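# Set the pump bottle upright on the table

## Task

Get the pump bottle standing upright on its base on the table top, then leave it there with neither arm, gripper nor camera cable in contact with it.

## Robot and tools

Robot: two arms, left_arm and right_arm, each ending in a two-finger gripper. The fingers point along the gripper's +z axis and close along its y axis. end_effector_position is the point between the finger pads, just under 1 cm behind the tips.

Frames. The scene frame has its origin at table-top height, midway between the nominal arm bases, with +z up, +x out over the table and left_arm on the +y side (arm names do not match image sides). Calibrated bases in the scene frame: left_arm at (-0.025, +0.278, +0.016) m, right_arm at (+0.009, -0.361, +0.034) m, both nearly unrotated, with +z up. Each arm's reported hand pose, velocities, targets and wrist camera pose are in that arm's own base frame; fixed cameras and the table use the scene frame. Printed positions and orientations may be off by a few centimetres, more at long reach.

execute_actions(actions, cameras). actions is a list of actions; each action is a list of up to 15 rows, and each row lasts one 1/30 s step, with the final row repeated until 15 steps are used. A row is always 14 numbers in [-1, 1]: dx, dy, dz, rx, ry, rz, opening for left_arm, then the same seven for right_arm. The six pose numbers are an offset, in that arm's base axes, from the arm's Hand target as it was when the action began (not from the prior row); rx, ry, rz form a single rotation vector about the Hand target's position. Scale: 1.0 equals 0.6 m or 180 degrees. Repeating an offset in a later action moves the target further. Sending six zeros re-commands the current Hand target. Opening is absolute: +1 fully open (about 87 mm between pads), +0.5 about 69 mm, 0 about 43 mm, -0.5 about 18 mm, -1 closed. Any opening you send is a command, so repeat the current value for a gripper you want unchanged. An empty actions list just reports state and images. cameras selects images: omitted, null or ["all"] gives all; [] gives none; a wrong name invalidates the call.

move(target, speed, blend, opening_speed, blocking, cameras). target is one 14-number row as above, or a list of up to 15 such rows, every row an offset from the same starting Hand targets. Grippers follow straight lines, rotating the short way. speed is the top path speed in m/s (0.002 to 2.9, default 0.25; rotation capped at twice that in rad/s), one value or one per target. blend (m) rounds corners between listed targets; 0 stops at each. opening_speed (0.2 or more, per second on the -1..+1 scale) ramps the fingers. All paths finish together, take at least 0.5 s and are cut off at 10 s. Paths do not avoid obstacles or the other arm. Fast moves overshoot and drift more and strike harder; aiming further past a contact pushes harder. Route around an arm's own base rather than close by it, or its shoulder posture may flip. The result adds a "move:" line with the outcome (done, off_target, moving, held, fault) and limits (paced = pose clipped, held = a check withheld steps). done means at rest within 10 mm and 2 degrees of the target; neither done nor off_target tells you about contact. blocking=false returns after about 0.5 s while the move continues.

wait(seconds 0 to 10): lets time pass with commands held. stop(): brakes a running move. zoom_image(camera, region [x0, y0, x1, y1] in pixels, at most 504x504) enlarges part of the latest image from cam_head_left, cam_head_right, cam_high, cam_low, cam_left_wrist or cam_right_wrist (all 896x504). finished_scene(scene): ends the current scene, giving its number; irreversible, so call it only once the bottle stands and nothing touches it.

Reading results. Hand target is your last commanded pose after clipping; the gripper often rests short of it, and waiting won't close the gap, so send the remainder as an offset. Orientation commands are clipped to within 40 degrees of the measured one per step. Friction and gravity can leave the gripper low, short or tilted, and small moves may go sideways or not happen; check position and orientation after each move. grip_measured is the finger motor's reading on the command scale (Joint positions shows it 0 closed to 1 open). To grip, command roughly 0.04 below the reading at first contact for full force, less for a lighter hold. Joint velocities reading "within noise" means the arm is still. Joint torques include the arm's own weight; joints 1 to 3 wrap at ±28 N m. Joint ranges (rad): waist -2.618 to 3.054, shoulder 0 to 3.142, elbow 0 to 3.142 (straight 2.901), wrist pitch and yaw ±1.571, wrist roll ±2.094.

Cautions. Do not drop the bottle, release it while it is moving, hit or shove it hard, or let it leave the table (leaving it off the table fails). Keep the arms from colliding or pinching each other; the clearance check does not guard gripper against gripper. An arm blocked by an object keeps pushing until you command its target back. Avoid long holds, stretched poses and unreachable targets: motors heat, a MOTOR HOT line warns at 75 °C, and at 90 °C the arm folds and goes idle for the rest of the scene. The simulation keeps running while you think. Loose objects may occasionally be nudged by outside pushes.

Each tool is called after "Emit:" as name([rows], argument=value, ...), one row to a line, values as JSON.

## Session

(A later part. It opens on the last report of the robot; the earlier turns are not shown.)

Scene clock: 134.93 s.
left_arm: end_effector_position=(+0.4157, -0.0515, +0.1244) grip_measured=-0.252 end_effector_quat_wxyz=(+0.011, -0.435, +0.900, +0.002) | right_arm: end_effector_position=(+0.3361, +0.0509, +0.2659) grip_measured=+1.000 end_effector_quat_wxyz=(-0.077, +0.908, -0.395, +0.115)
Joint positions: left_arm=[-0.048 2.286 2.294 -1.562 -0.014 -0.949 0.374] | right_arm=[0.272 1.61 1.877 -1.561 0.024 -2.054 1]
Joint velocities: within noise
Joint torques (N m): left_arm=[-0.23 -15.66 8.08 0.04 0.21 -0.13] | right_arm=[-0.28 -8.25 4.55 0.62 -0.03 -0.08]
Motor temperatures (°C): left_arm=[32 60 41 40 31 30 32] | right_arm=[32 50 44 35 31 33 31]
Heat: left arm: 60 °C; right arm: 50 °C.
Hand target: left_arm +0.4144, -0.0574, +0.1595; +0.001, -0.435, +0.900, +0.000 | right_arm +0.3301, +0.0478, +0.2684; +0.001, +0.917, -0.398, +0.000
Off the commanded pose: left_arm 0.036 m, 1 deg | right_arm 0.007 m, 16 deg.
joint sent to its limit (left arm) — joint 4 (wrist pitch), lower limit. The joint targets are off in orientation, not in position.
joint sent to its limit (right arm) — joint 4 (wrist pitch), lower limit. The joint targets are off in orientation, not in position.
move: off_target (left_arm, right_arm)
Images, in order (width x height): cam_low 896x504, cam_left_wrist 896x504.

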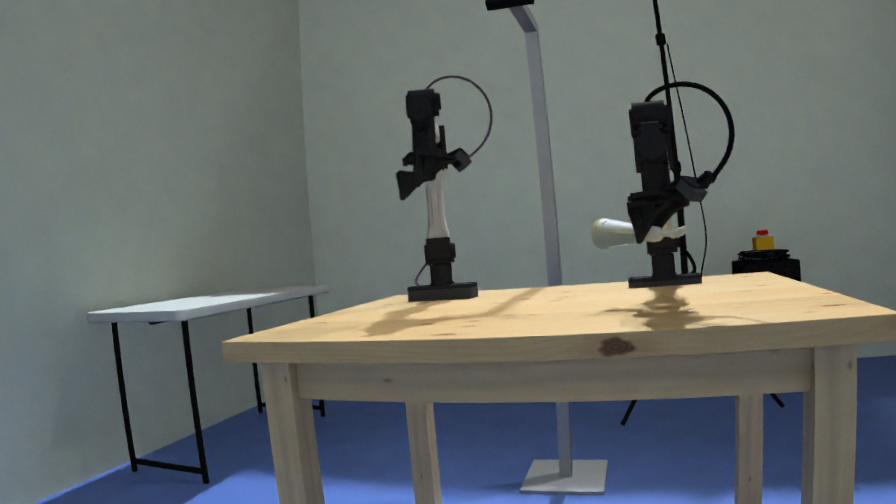

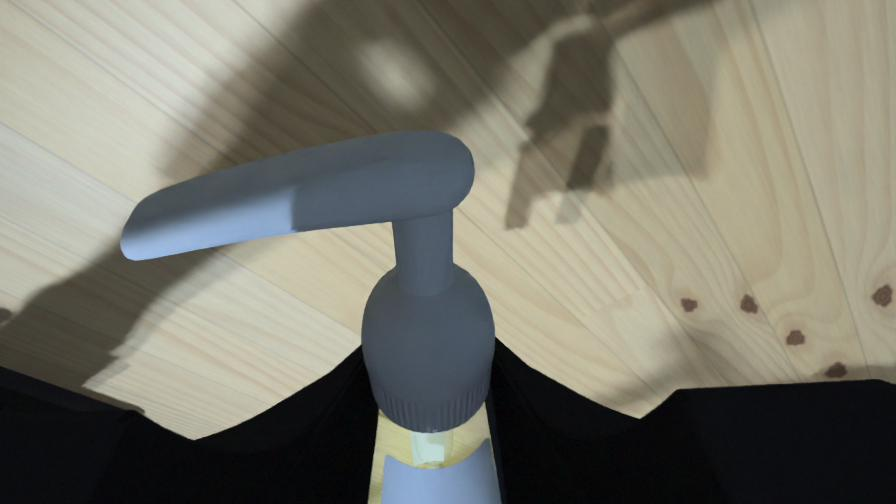

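Emit:
move([
  [-0.09,0,0,0,0,-0.2867,-0.45,0,0,0,0,0,0,1],
], speed=0.3, cameras=[])

Emit:
move([
  [0,0,0.02,0,-0.44,0,-0.45,0,0,0,0,0,0,1],
], speed=0.25, cameras=["cam_low","cam_left_wrist","cam_high"])

Emit:
zoom_image(camera="cam_low", region=[570, 170, 730, 330])

Emit:
zoom_image(camera="cam_high", region=[250, 120, 450, 300])

Scene clock: 143.90 s.
left_arm: end_effector_position=(+0.3692, -0.0562, +0.1313) grip_measured=-0.252 end_effector_quat_wxyz=(-0.012, -0.007, +1.000, +0.007) | right_arm: end_effector_position=(+0.3361, +0.0509, +0.2659) grip_measured=+1.000 end_effector_quat_wxyz=(-0.077, +0.908, -0.395, +0.115)
Joint positions: left_arm=[-0.139 2.194 2.161 -1.563 -0.01 -0.153 0.374] | right_arm=[0.272 1.61 1.877 -1.561 0.024 -2.054 1]
Joint velocities: within noise
Joint torques (N m): left_arm=[-0.02 -15.8 4.9 -0.04 0.14 0.15] | right_arm=[-0.28 -8.28 4.55 0.62 -0.04 -0.08]
Motor temperatures (°C): left_arm=[32 65 41 40 31 30 32] | right_arm=[32 50 44 35 31 33 31]
Heat: left arm: 65 °C; right arm: 50 °C.
Hand target: left_arm +0.3603, -0.0574, +0.1594; +0.000, +0.000, +1.000, -0.001 | right_arm +0.3301, +0.0478, +0.2684; +0.001, +0.917, -0.398, +0.000
Off the commanded pose: left_arm 0.030 m, 2 deg | right_arm 0.007 m, 16 deg.
joint sent to its limit (left arm) — joint 4 (wrist pitch), lower limit. The joint targets still meet the commanded pose.
joint sent to its limit (right arm) — joint 4 (wrist pitch), lower limit. The joint targets are off in orientation, not in position.
move: off_target (left_arm, right_arm)
No camera images: "cameras" was empty.

Scene clock: 147.77 s.
left_arm: end_effector_position=(+0.3463, -0.0554, +0.1440) grip_measured=-0.252 end_effector_quat_wxyz=(+0.592, +0.009, +0.806, +0.004) | right_arm: end_effector_position=(+0.3361, +0.0509, +0.2659) grip_measured=+1.000 end_effector_quat_wxyz=(-0.077, +0.908, -0.395, +0.115)
Joint positions: left_arm=[-0.283 1.062 0.478 0.269 -0.266 -0.067 0.374] | right_arm=[0.272 1.61 1.877 -1.561 0.024 -2.054 1]
Joint velocities: within noise
Joint torques (N m): left_arm=[-0.09 -2.95 6.82 2.91 -0.2 0.12] | right_arm=[-0.35 -8.27 4.56 0.62 -0.04 -0.09]
Motor temperatures (°C): left_arm=[32 64 41 41 31 30 32] | right_arm=[32 50 44 35 31 33 31]
Heat: left arm: 64 °C; right arm: 50 °C.
Hand target: left_arm +0.3604, -0.0573, +0.1715; +0.638, +0.001, +0.770, +0.000 | right_arm +0.3301, +0.0478, +0.2684; +0.001, +0.917, -0.398, +0.000
Off the commanded pose: left_arm 0.031 m, 7 deg | right_arm 0.007 m, 16 deg.
joint sent to its limit (right arm) — joint 4 (wrist pitch), lower limit. The joint targets are off in orientation, not in position.
move: off_target (left_arm, right_arm)
Images, in order (width x height): cam_high 896x504, cam_low 896x504, cam_left_wrist 896x504.

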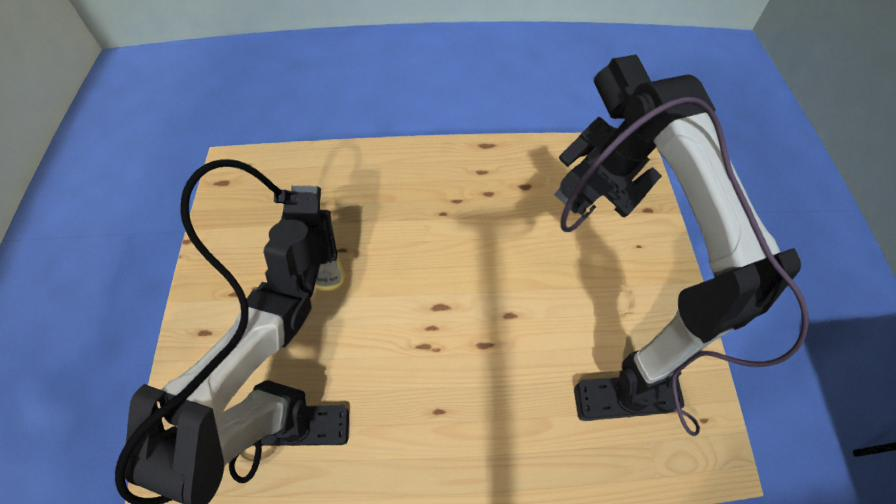

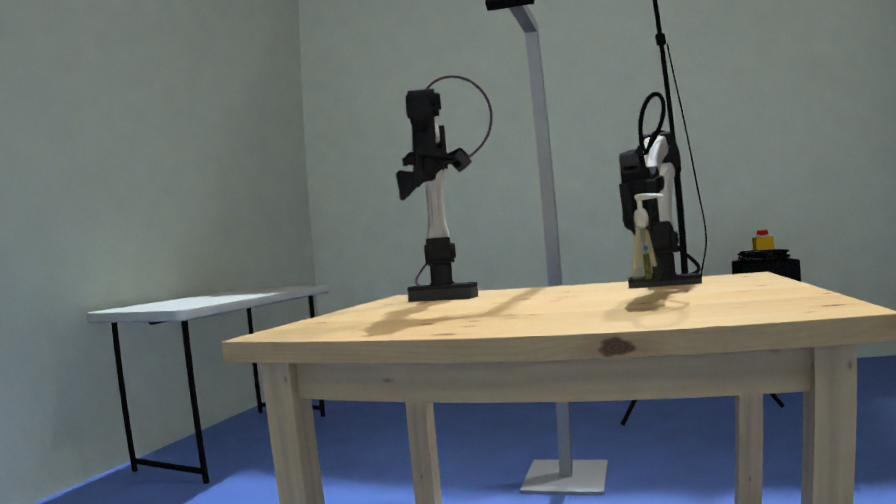

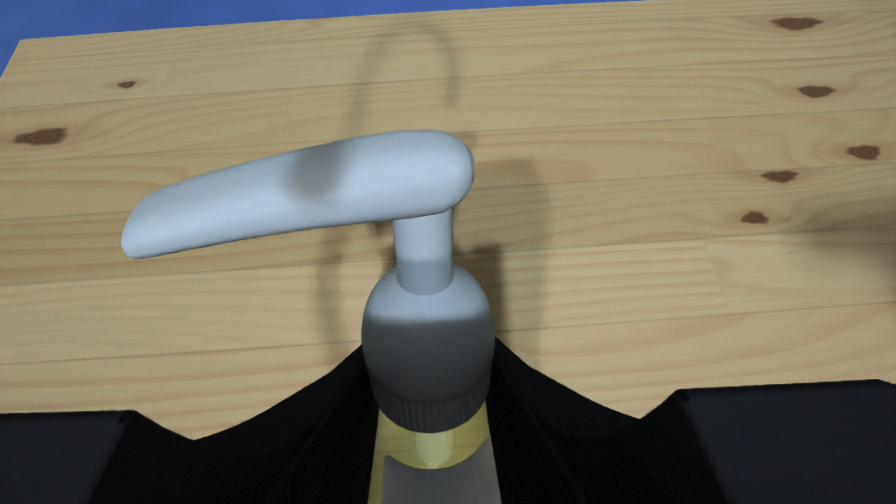

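Scaled by 3.150 from the camera's 896x504 image, which has a finer 1280x720 frame.

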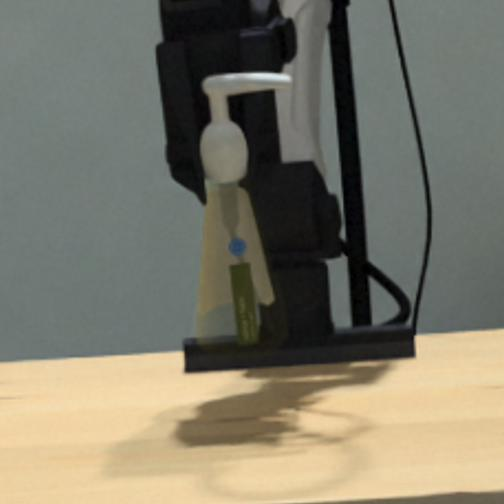

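Scaled by 2.520 from the camera's 896x504 image, which has a finer 1280x720 frame.

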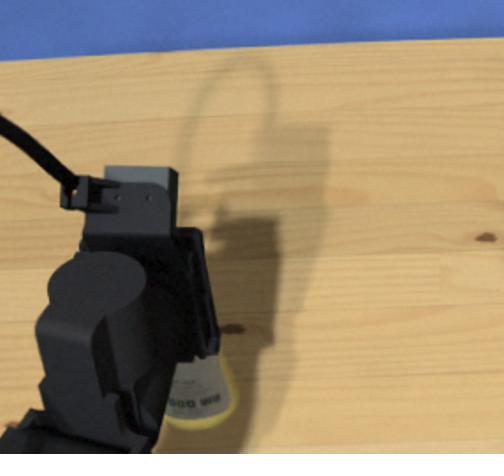

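Emit:
move([
  [0,0,-0.06,0,-0.11,0,-0.45,0,0,0,0,0,0,1],
], speed=0.2, cameras=["cam_low","cam_left_wrist","cam_high"])

Emit:
zoom_image(camera="cam_low", region=[570, 170, 730, 330])

Emit:
zoom_image(camera="cam_high", region=[250, 160, 450, 340])

Scene clock: 156.20 s.
left_arm: end_effector_position=(+0.3581, -0.0540, +0.1102) grip_measured=-0.252 end_effector_quat_wxyz=(+0.716, +0.008, +0.698, +0.010) | right_arm: end_effector_position=(+0.3361, +0.0509, +0.2659) grip_measured=+1.000 end_effector_quat_wxyz=(-0.077, +0.908, -0.395, +0.115)
Joint positions: left_arm=[-0.296 1.559 0.151 1.434 -0.298 0.033 0.374] | right_arm=[0.272 1.61 1.877 -1.561 0.024 -2.054 1]
Joint velocities: within noise
Joint torques (N m): left_arm=[-0.58 -2.95 3.11 3.04 0 0.06] | right_arm=[-0.32 -8.24 4.52 0.63 -0.04 -0.08]
Motor temperatures (°C): left_arm=[32 60 41 46 31 30 32] | right_arm=[32 50 44 35 31 33 31]
Heat: left arm: 60 °C; right arm: 50 °C.
Hand target: left_arm +0.3604, -0.0574, +0.1355; +0.761, +0.001, +0.649, +0.000 | right_arm +0.3301, +0.0478, +0.2684; +0.001, +0.917, -0.398, +0.000
Off the commanded pose: left_arm 0.026 m, 8 deg | right_arm 0.007 m, 16 deg.
joint sent to its limit (left arm) — joint 4 (wrist pitch), upper limit. The joint targets still meet the commanded pose.
joint sent to its limit (right arm) — joint 4 (wrist pitch), lower limit. The joint targets are off in orientation, not in position.
move: off_target (left_arm, right_arm)
Images, in order (width x height): cam_high 896x504, cam_low 896x504, cam_left_wrist 896x504.

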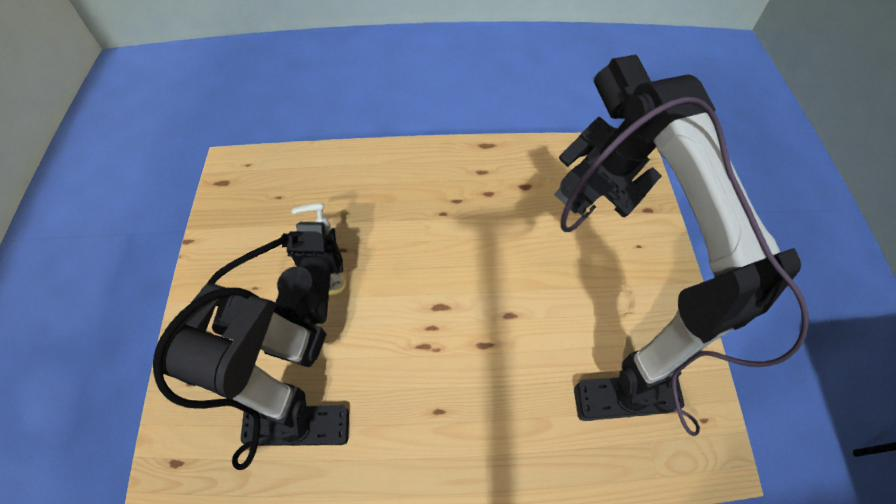

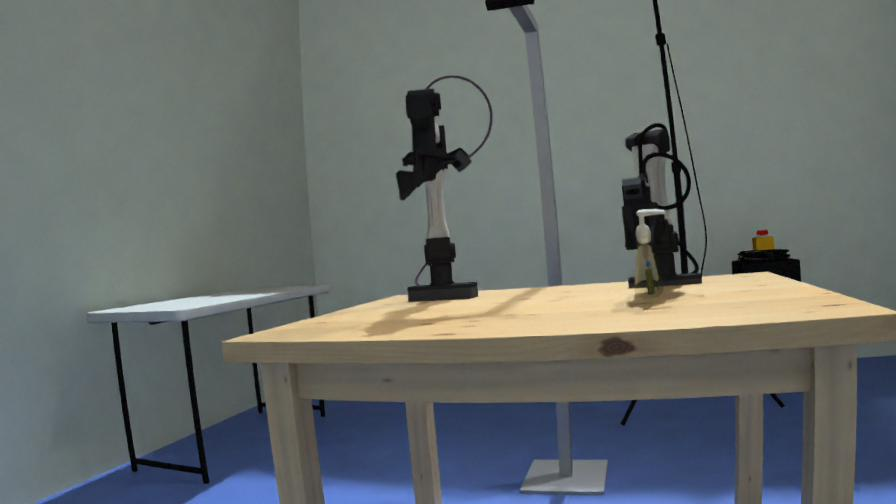

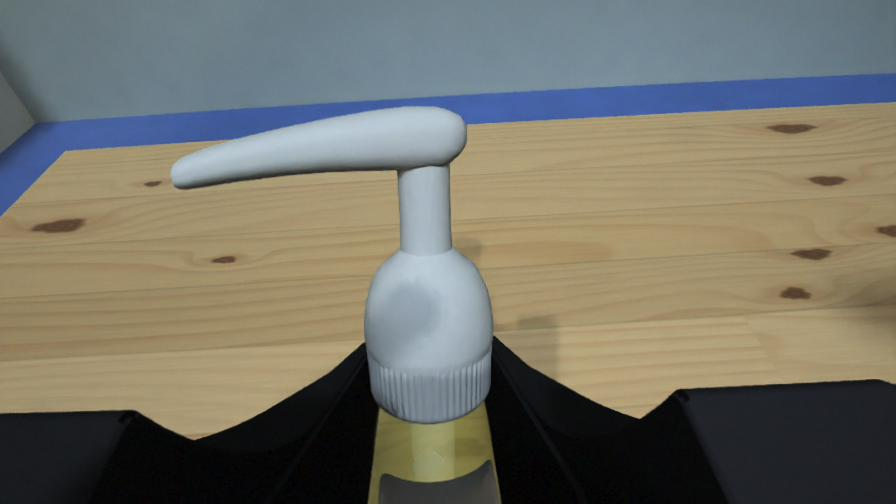

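Scaled by 3.150 from the camera's 896x504 image, which has a finer 1280x720 frame.

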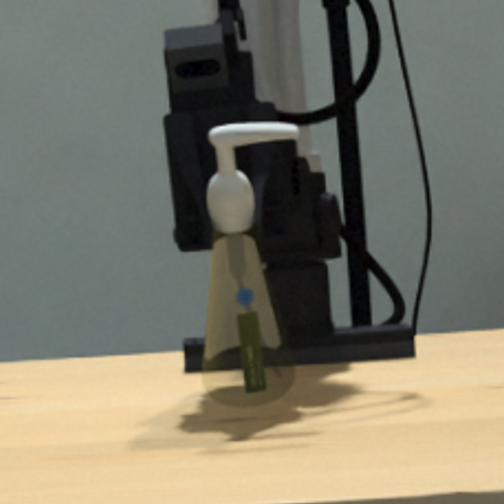

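Scaled by 2.520 from the camera's 896x504 image, which has a finer 1280x720 frame.

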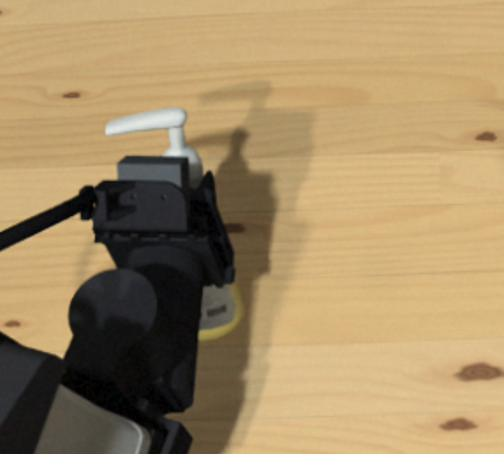

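Emit:
move([
  [0,0,-0.03,0,0.03,0,-0.45,0,0,0,0,0,0,1],
], speed=0.06, cameras=["cam_low","cam_left_wrist","cam_high"])

Emit:
zoom_image(camera="cam_low", region=[570, 170, 730, 330])

Scene clock: 160.70 s.
left_arm: end_effector_position=(+0.3580, -0.0540, +0.1089) grip_measured=-0.252 end_effector_quat_wxyz=(+0.714, +0.008, +0.700, +0.010) | right_arm: end_effector_position=(+0.3361, +0.0509, +0.2659) grip_measured=+1.000 end_effector_quat_wxyz=(-0.077, +0.908, -0.395, +0.115)
Joint positions: left_arm=[-0.296 1.561 0.151 1.431 -0.298 0.033 0.374] | right_arm=[0.272 1.61 1.877 -1.561 0.024 -2.054 1]
Joint velocities: within noise
Joint torques (N m): left_arm=[-0.43 -2.21 3.62 2.41 -0.01 -0.19] | right_arm=[-0.35 -8.28 4.56 0.63 -0.03 -0.09]
Motor temperatures (°C): left_arm=[32 58 41 48 31 30 32] | right_arm=[32 50 44 35 31 33 31]
Heat: left arm: 58 °C; right arm: 50 °C.
Hand target: left_arm +0.3604, -0.0574, +0.1174; +0.729, +0.001, +0.684, +0.000 | right_arm +0.3301, +0.0478, +0.2684; +0.001, +0.917, -0.398, +0.000
Off the commanded pose: left_arm 0.010 m, 3 deg | right_arm 0.007 m, 16 deg.
joint sent to its limit (right arm) — joint 4 (wrist pitch), lower limit. The joint targets are off in orientation, not in position.
move: off_target (left_arm, right_arm)
Images, in order (width x height): cam_high 896x504, cam_low 896x504, cam_left_wrist 896x504.

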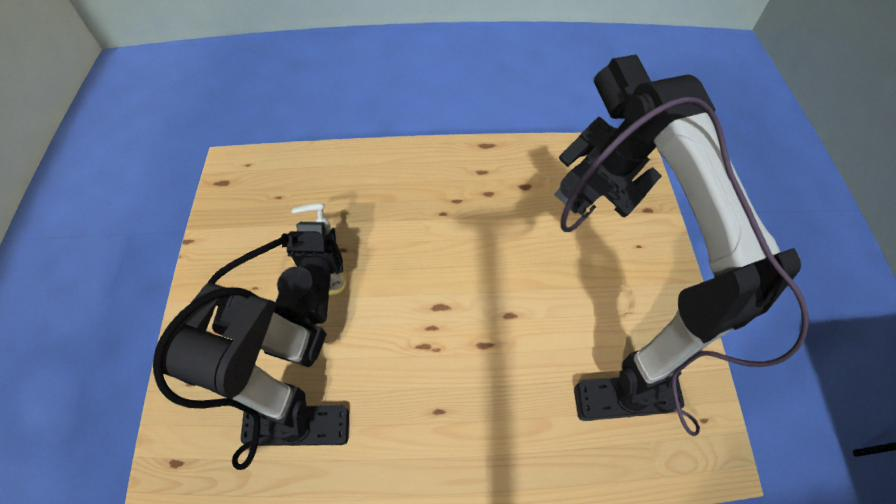

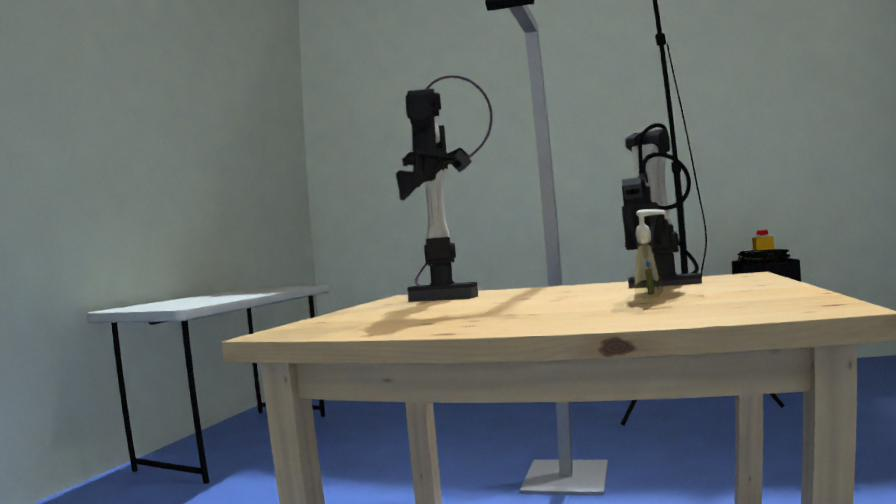

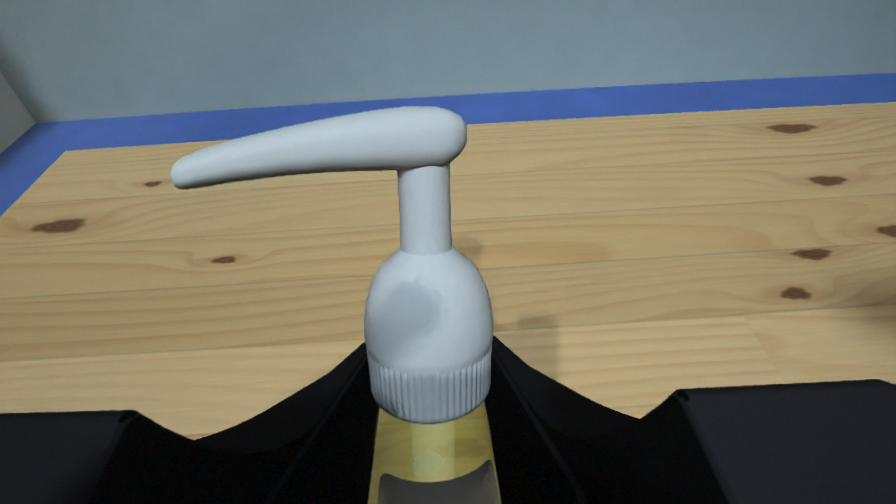

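Scaled by 3.150 from the camera's 896x504 image, which has a finer 1280x720 frame.

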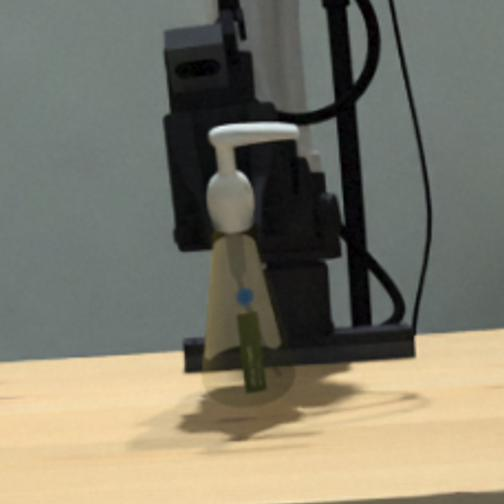

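Emit:
move([
  [0,0,-0.03,0,0,0,-0.45,0,0,0,0,0,0,1],
], speed=0.06, cameras=["cam_low","cam_left_wrist"])

Emit:
zoom_image(camera="cam_low", region=[570, 170, 730, 330])

Scene clock: 163.97 s.
left_arm: end_effector_position=(+0.3661, -0.0538, +0.1019) grip_measured=-0.252 end_effector_quat_wxyz=(+0.708, +0.008, +0.706, +0.019) | right_arm: end_effector_position=(+0.3361, +0.0509, +0.2659) grip_measured=+1.000 end_effector_quat_wxyz=(-0.077, +0.908, -0.395, +0.115)
Joint positions: left_arm=[-0.296 1.618 0.183 1.438 -0.312 0.04 0.374] | right_arm=[0.272 1.61 1.877 -1.561 0.024 -2.054 1]
Joint velocities: within noise
Joint torques (N m): left_arm=[-0.28 0.06 -0.16 3 0.18 -0.39] | right_arm=[-0.36 -8.25 4.52 0.64 -0.04 -0.07]
Motor temperatures (°C): left_arm=[32 56 41 49 31 30 32] | right_arm=[32 50 44 35 31 33 31]
Heat: left arm: 56 °C; right arm: 50 °C.
Hand target: left_arm +0.3604, -0.0574, +0.0995; +0.729, +0.001, +0.684, +0.000 | right_arm +0.3301, +0.0478, +0.2684; +0.001, +0.917, -0.398, +0.000
Off the commanded pose: left_arm 0.007 m, 4 deg | right_arm 0.007 m, 16 deg.
joint sent to its limit (left arm) — joint 4 (wrist pitch), upper limit. The joint targets still meet the commanded pose.
joint sent to its limit (right arm) — joint 4 (wrist pitch), lower limit. The joint targets are off in orientation, not in position.
move: off_target (left_arm, right_arm)
Images, in order (width x height): cam_low 896x504, cam_left_wrist 896x504.

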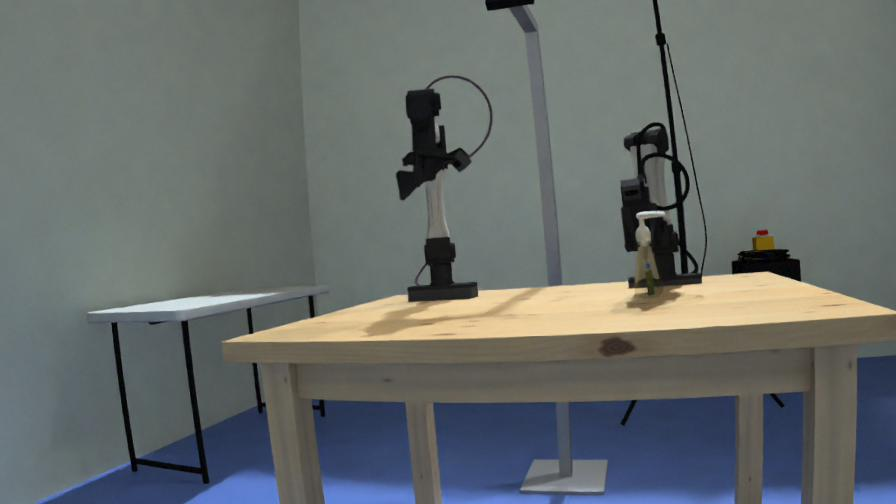

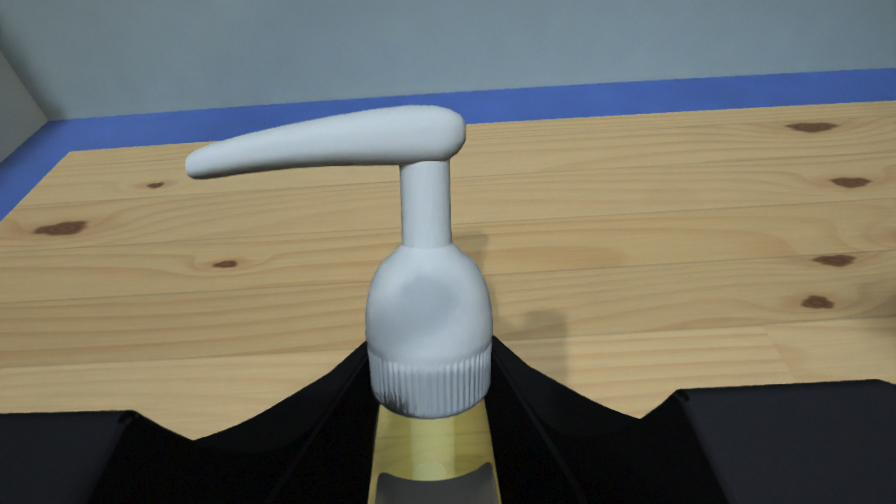

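Scaled by 3.150 from the camera's 896x504 image, which has a finer 1280x720 frame.

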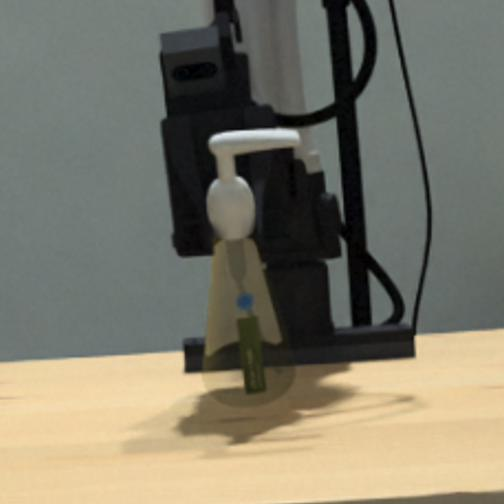

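Emit:
move([
  [-0.03,0,0.005,0,-0.03,0,-0.45,0,0,0,0,0,0,1],
], speed=0.06, cameras=["cam_low","cam_left_wrist","cam_high"])

Emit:
zoom_image(camera="cam_low", region=[570, 170, 730, 330])

Emit:
zoom_image(camera="cam_high", region=[250, 160, 450, 340])

Scene clock: 170.93 s.
left_arm: end_effector_position=(+0.3526, -0.0549, +0.1038) grip_measured=-0.252 end_effector_quat_wxyz=(+0.710, +0.011, +0.704, +0.015) | right_arm: end_effector_position=(+0.3361, +0.0509, +0.2659) grip_measured=+1.000 end_effector_quat_wxyz=(-0.077, +0.908, -0.395, +0.115)
Joint positions: left_arm=[-0.314 1.563 0.133 1.439 -0.32 0.04 0.374] | right_arm=[0.272 1.61 1.877 -1.561 0.024 -2.054 1]
Joint velocities: within noise
Joint torques (N m): left_arm=[-1.01 -0.8 -1.51 2.99 0.02 -0.35] | right_arm=[-0.34 -8.25 4.56 0.62 -0.02 -0.08]
Motor temperatures (°C): left_arm=[32 54 40 50 31 30 32] | right_arm=[32 50 44 34 31 33 31]
Heat: left arm: 54 °C; right arm: 50 °C.
Hand target: left_arm +0.3424, -0.0574, +0.1024; +0.761, +0.001, +0.649, +0.000 | right_arm +0.3301, +0.0478, +0.2684; +0.001, +0.917, -0.398, +0.000
Off the commanded pose: left_arm 0.011 m, 9 deg | right_arm 0.007 m, 16 deg.
joint sent to its limit (left arm) — joint 4 (wrist pitch), upper limit. The joint targets are off in orientation, not in position.
joint sent to its limit (right arm) — joint 4 (wrist pitch), lower limit. The joint targets are off in orientation, not in position.
move: off_target (left_arm, right_arm)
Images, in order (width x height): cam_high 896x504, cam_low 896x504, cam_left_wrist 896x504.

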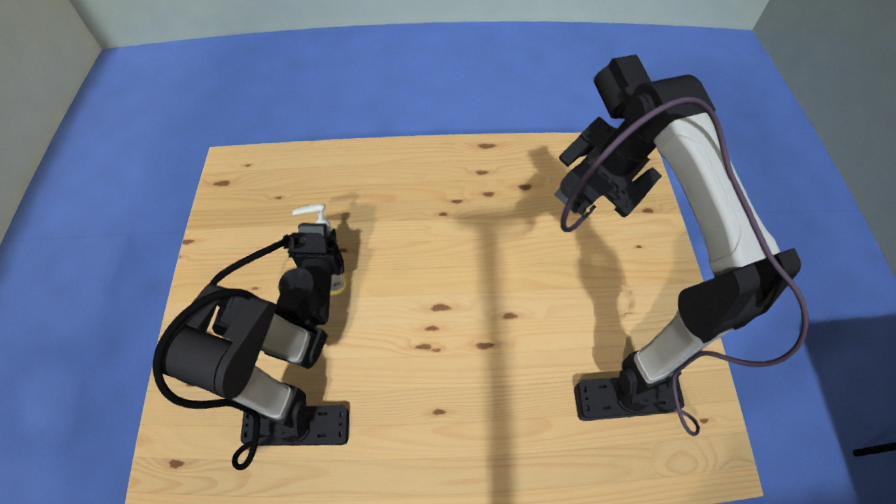

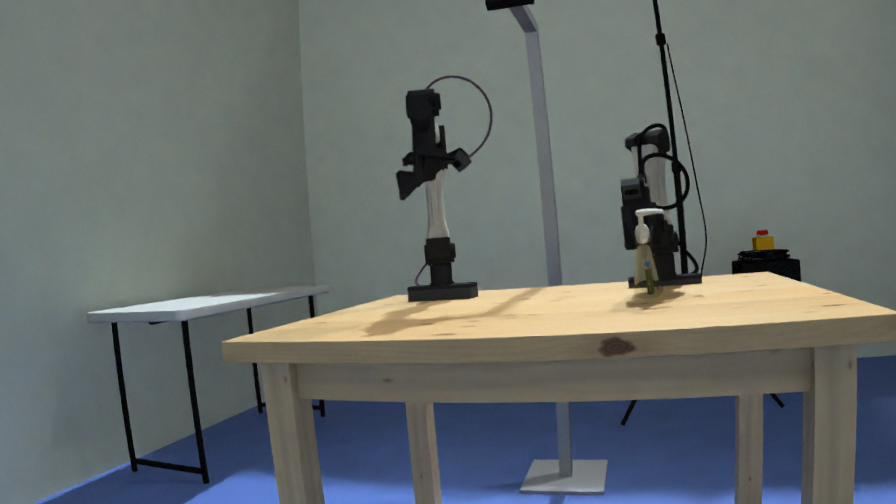

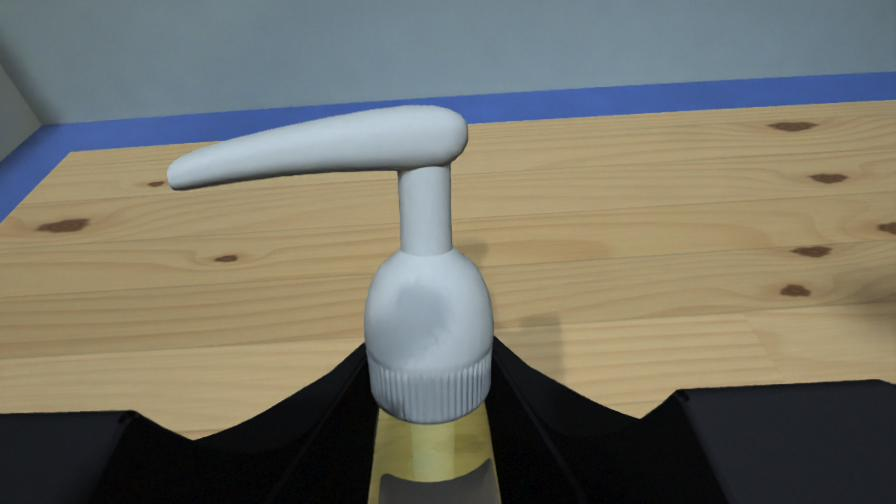

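Scaled by 3.150 from the camera's 896x504 image, which has a finer 1280x720 frame.

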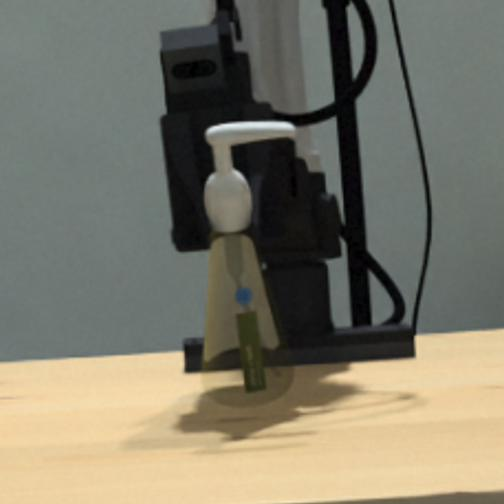

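Scaled by 2.520 from the camera's 896x504 image, which has a finer 1280x720 frame.

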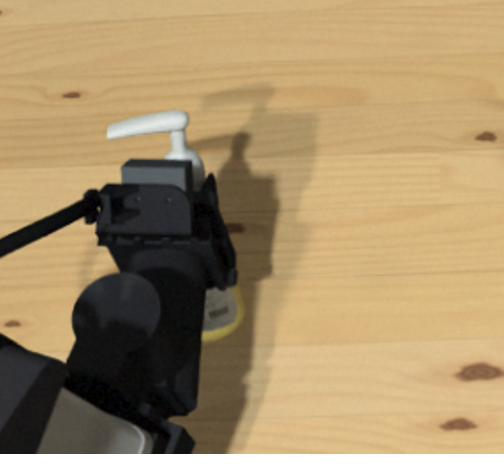

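Emit:
move([
  [0,0,0.008,0,0,0,-0.24,0,0,0,0,0,0,1],
], speed=0.03, opening_speed=0.2, cameras=["cam_low","cam_left_wrist"])

Emit:
zoom_image(camera="cam_low", region=[570, 170, 730, 330])

Scene clock: 176.40 s.
left_arm: end_effector_position=(+0.3498, -0.0552, +0.1038) grip_measured=-0.239 end_effector_quat_wxyz=(+0.710, +0.011, +0.704, +0.013) | right_arm: end_effector_position=(+0.3361, +0.0509, +0.2659) grip_measured=+1.000 end_effector_quat_wxyz=(-0.077, +0.908, -0.395, +0.115)
Joint positions: left_arm=[-0.317 1.553 0.123 1.439 -0.32 0.038 0.38] | right_arm=[0.272 1.61 1.877 -1.561 0.024 -2.054 1]
Joint velocities: within noise
Joint torques (N m): left_arm=[-0.9 -1.1 -0.61 2.99 -0.02 -0.28] | right_arm=[-0.32 -8.25 4.55 0.62 -0.03 -0.1]
Motor temperatures (°C): left_arm=[32 52 40 51 31 30 32] | right_arm=[32 50 44 34 31 33 31]
Heat: left arm: 52 °C; right arm: 50 °C.
Hand target: left_arm +0.3424, -0.0574, +0.1072; +0.761, +0.001, +0.649, +0.000 | right_arm +0.3301, +0.0478, +0.2684; +0.001, +0.917, -0.398, +0.000
Off the commanded pose: left_arm 0.008 m, 9 deg | right_arm 0.007 m, 16 deg.
joint sent to its limit (left arm) — joint 4 (wrist pitch), upper limit. The joint targets are off in orientation, not in position.
joint sent to its limit (right arm) — joint 4 (wrist pitch), lower limit. The joint targets are off in orientation, not in position.
move: off_target (left_arm, right_arm)
Images, in order (width x height): cam_low 896x504, cam_left_wrist 896x504.

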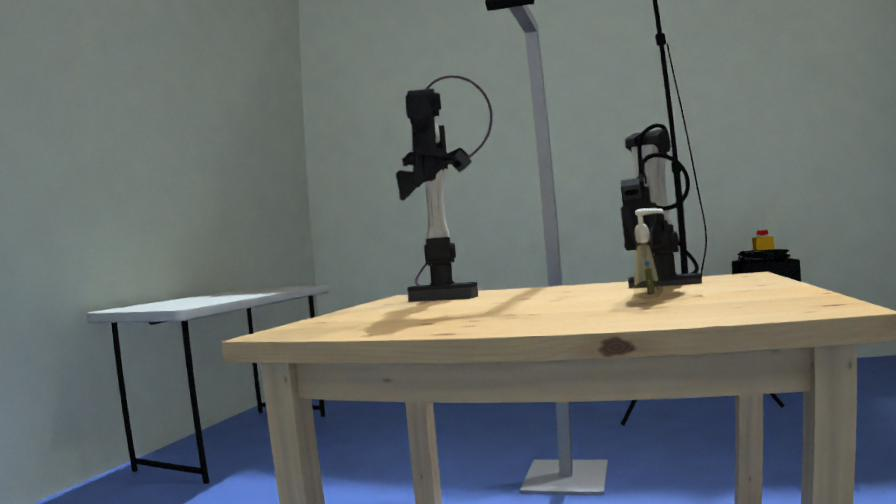

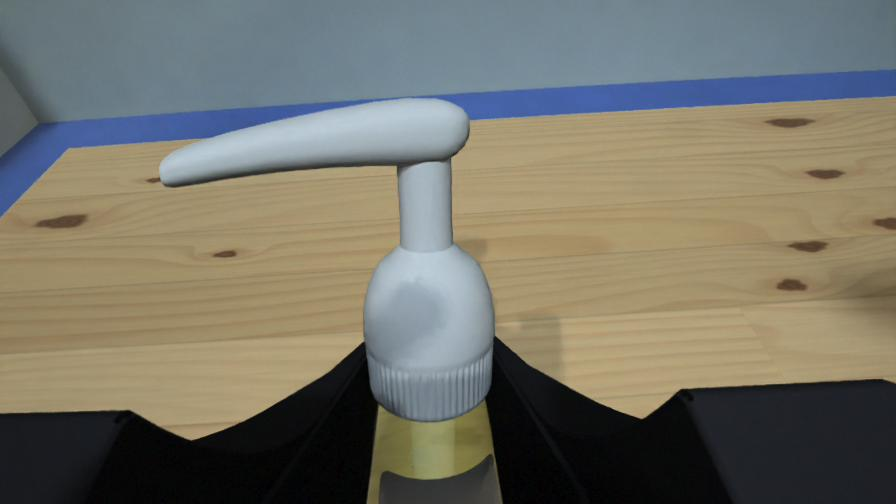

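Scaled by 3.150 from the camera's 896x504 image, which has a finer 1280x720 frame.

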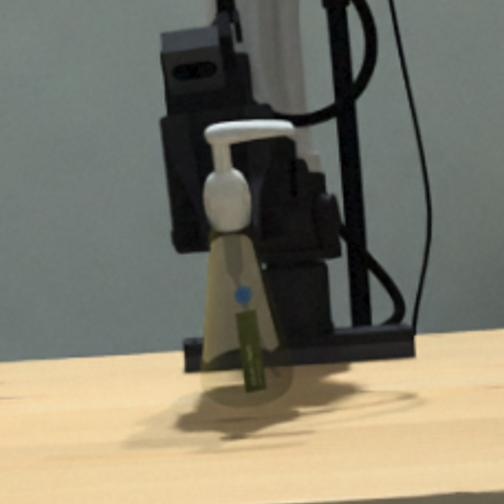

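Emit:
move([
  [0,0,0,0,0,0,-0.1,0,0,0,0,0,0,1],
], opening_speed=0.2, cameras=["cam_low","cam_left_wrist"])

Emit:
zoom_image(camera="cam_low", region=[570, 170, 730, 330])

Scene clock: 179.77 s.
left_arm: end_effector_position=(+0.3402, -0.0550, +0.0859) grip_measured=-0.100 end_effector_quat_wxyz=(+0.691, +0.015, +0.722, +0.012) | right_arm: end_effector_position=(+0.3361, +0.0509, +0.2659) grip_measured=+1.000 end_effector_quat_wxyz=(-0.077, +0.908, -0.395, +0.115)
Joint positions: left_arm=[-0.324 1.574 0.09 1.438 -0.32 0.025 0.45] | right_arm=[0.272 1.61 1.877 -1.561 0.024 -2.054 1]
Joint velocities: within noise
Joint torques (N m): left_arm=[-0.39 -2.59 2.17 3.03 -0.08 -0.13] | right_arm=[-0.31 -8.29 4.53 0.63 -0.04 -0.09]
Motor temperatures (°C): left_arm=[32 51 39 52 31 30 32] | right_arm=[32 50 44 34 31 33 31]
Heat: left arm: 52 °C; right arm: 50 °C.
Hand target: left_arm +0.3424, -0.0573, +0.1072; +0.761, +0.000, +0.649, +0.000 | right_arm +0.3301, +0.0478, +0.2684; +0.001, +0.917, -0.398, +0.000
Off the commanded pose: left_arm 0.022 m, 12 deg | right_arm 0.007 m, 16 deg.
joint sent to its limit (left arm) — joint 4 (wrist pitch), upper limit. The joint targets are off in orientation, not in position.
joint sent to its limit (right arm) — joint 4 (wrist pitch), lower limit. The joint targets are off in orientation, not in position.
move: off_target (left_arm, right_arm)
Images, in order (width x height): cam_low 896x504, cam_left_wrist 896x504.

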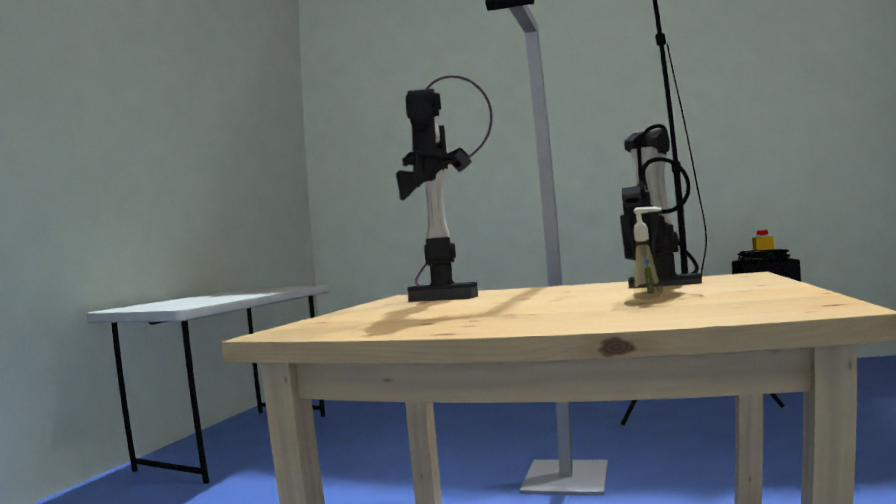

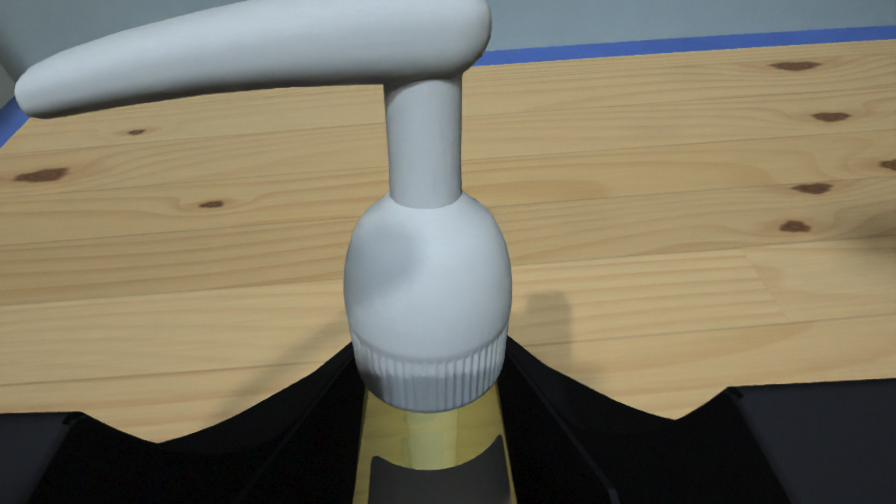

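Scaled by 3.150 from the camera's 896x504 image, which has a finer 1280x720 frame.

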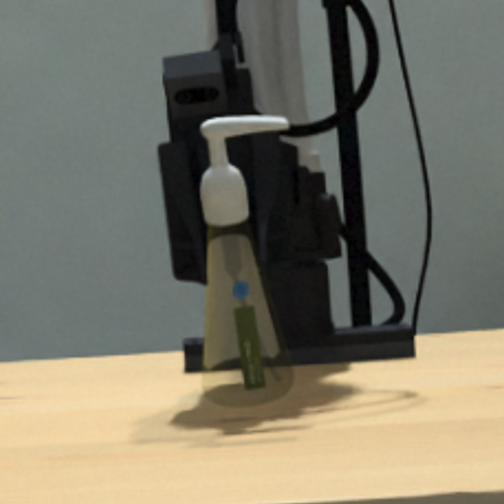

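Emit:
move([
  [0,0,0,0,0.05,0,0.4,0,0,0,0,0,0,1],
], opening_speed=0.25, cameras=["cam_low","cam_left_wrist","cam_high"])

Emit:
zoom_image(camera="cam_low", region=[570, 170, 730, 330])

Emit:
zoom_image(camera="cam_high", region=[250, 160, 450, 340])

Scene clock: 186.53 s.
left_arm: end_effector_position=(+0.3373, -0.0545, +0.0910) grip_measured=+0.400 end_effector_quat_wxyz=(+0.689, +0.009, +0.725, +0.007) | right_arm: end_effector_position=(+0.3361, +0.0509, +0.2659) grip_measured=+1.000 end_effector_quat_wxyz=(-0.077, +0.908, -0.395, +0.115)
Joint positions: left_arm=[-0.324 1.49 0.089 1.349 -0.322 0.006 0.7] | right_arm=[0.272 1.61 1.877 -1.561 0.024 -2.054 1]
Joint velocities: within noise
Joint torques (N m): left_arm=[-0.32 -4.97 4.88 2 -0.07 -0.1] | right_arm=[-0.35 -8.24 4.51 0.63 -0.04 -0.09]
Motor temperatures (°C): left_arm=[32 50 39 52 31 30 32] | right_arm=[32 50 44 34 31 33 31]
Heat: left arm: 52 °C; right arm: 50 °C.
Hand target: left_arm +0.3424, -0.0573, +0.1073; +0.707, +0.001, +0.707, +0.000 | right_arm +0.3301, +0.0478, +0.2684; +0.001, +0.917, -0.398, +0.000
Off the commanded pose: left_arm 0.017 m, 3 deg | right_arm 0.007 m, 16 deg.
joint sent to its limit (right arm) — joint 4 (wrist pitch), lower limit. The joint targets are off in orientation, not in position.
move: off_target (left_arm, right_arm)
Images, in order (width x height): cam_high 896x504, cam_low 896x504, cam_left_wrist 896x504.

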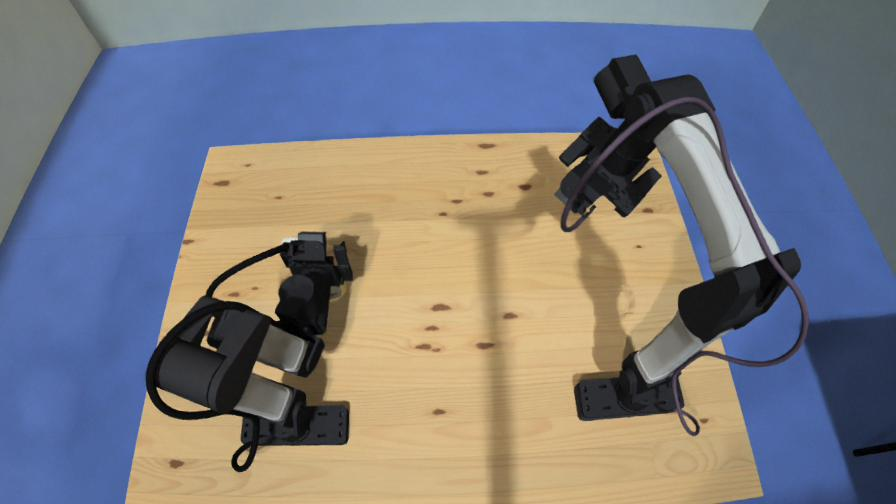

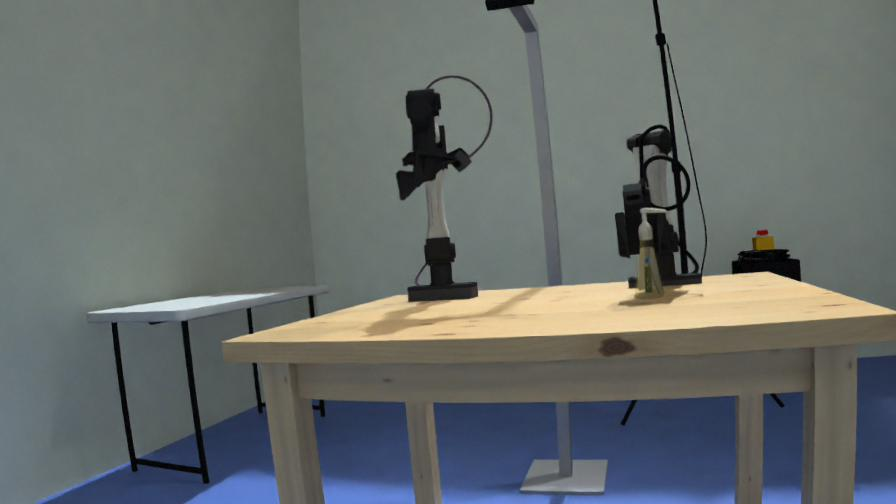

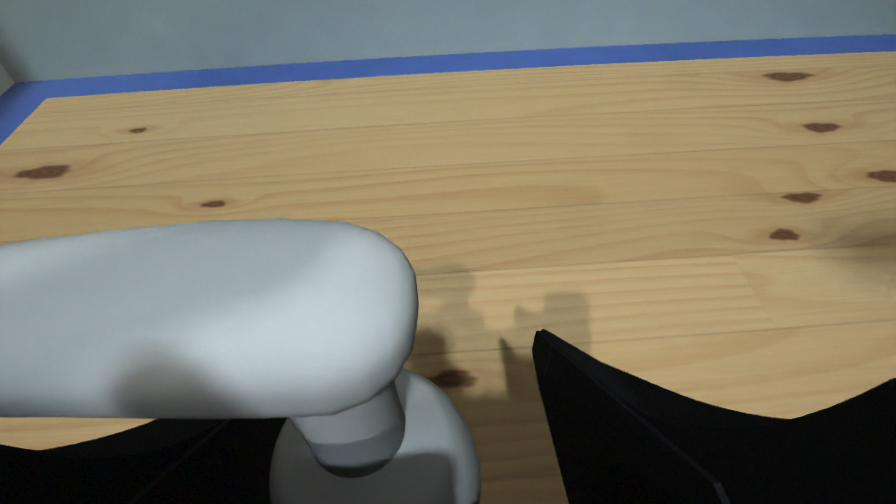

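Scaled by 3.150 from the camera's 896x504 image, which has a finer 1280x720 frame.

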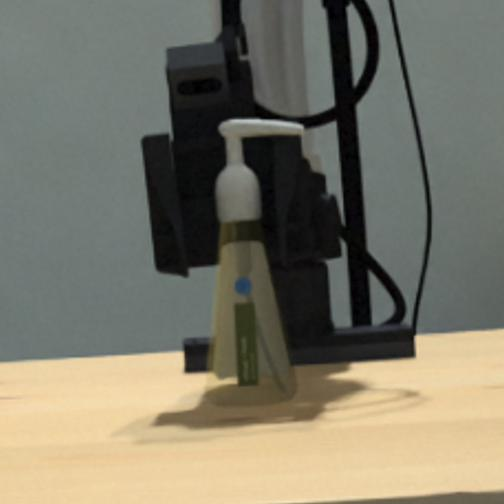

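Scaled by 2.520 from the camera's 896x504 image, which has a finer 1280x720 frame.

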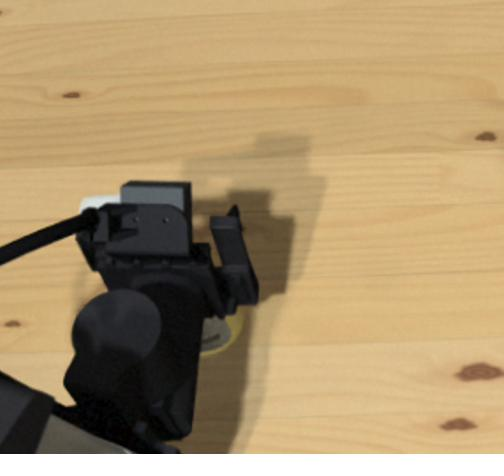

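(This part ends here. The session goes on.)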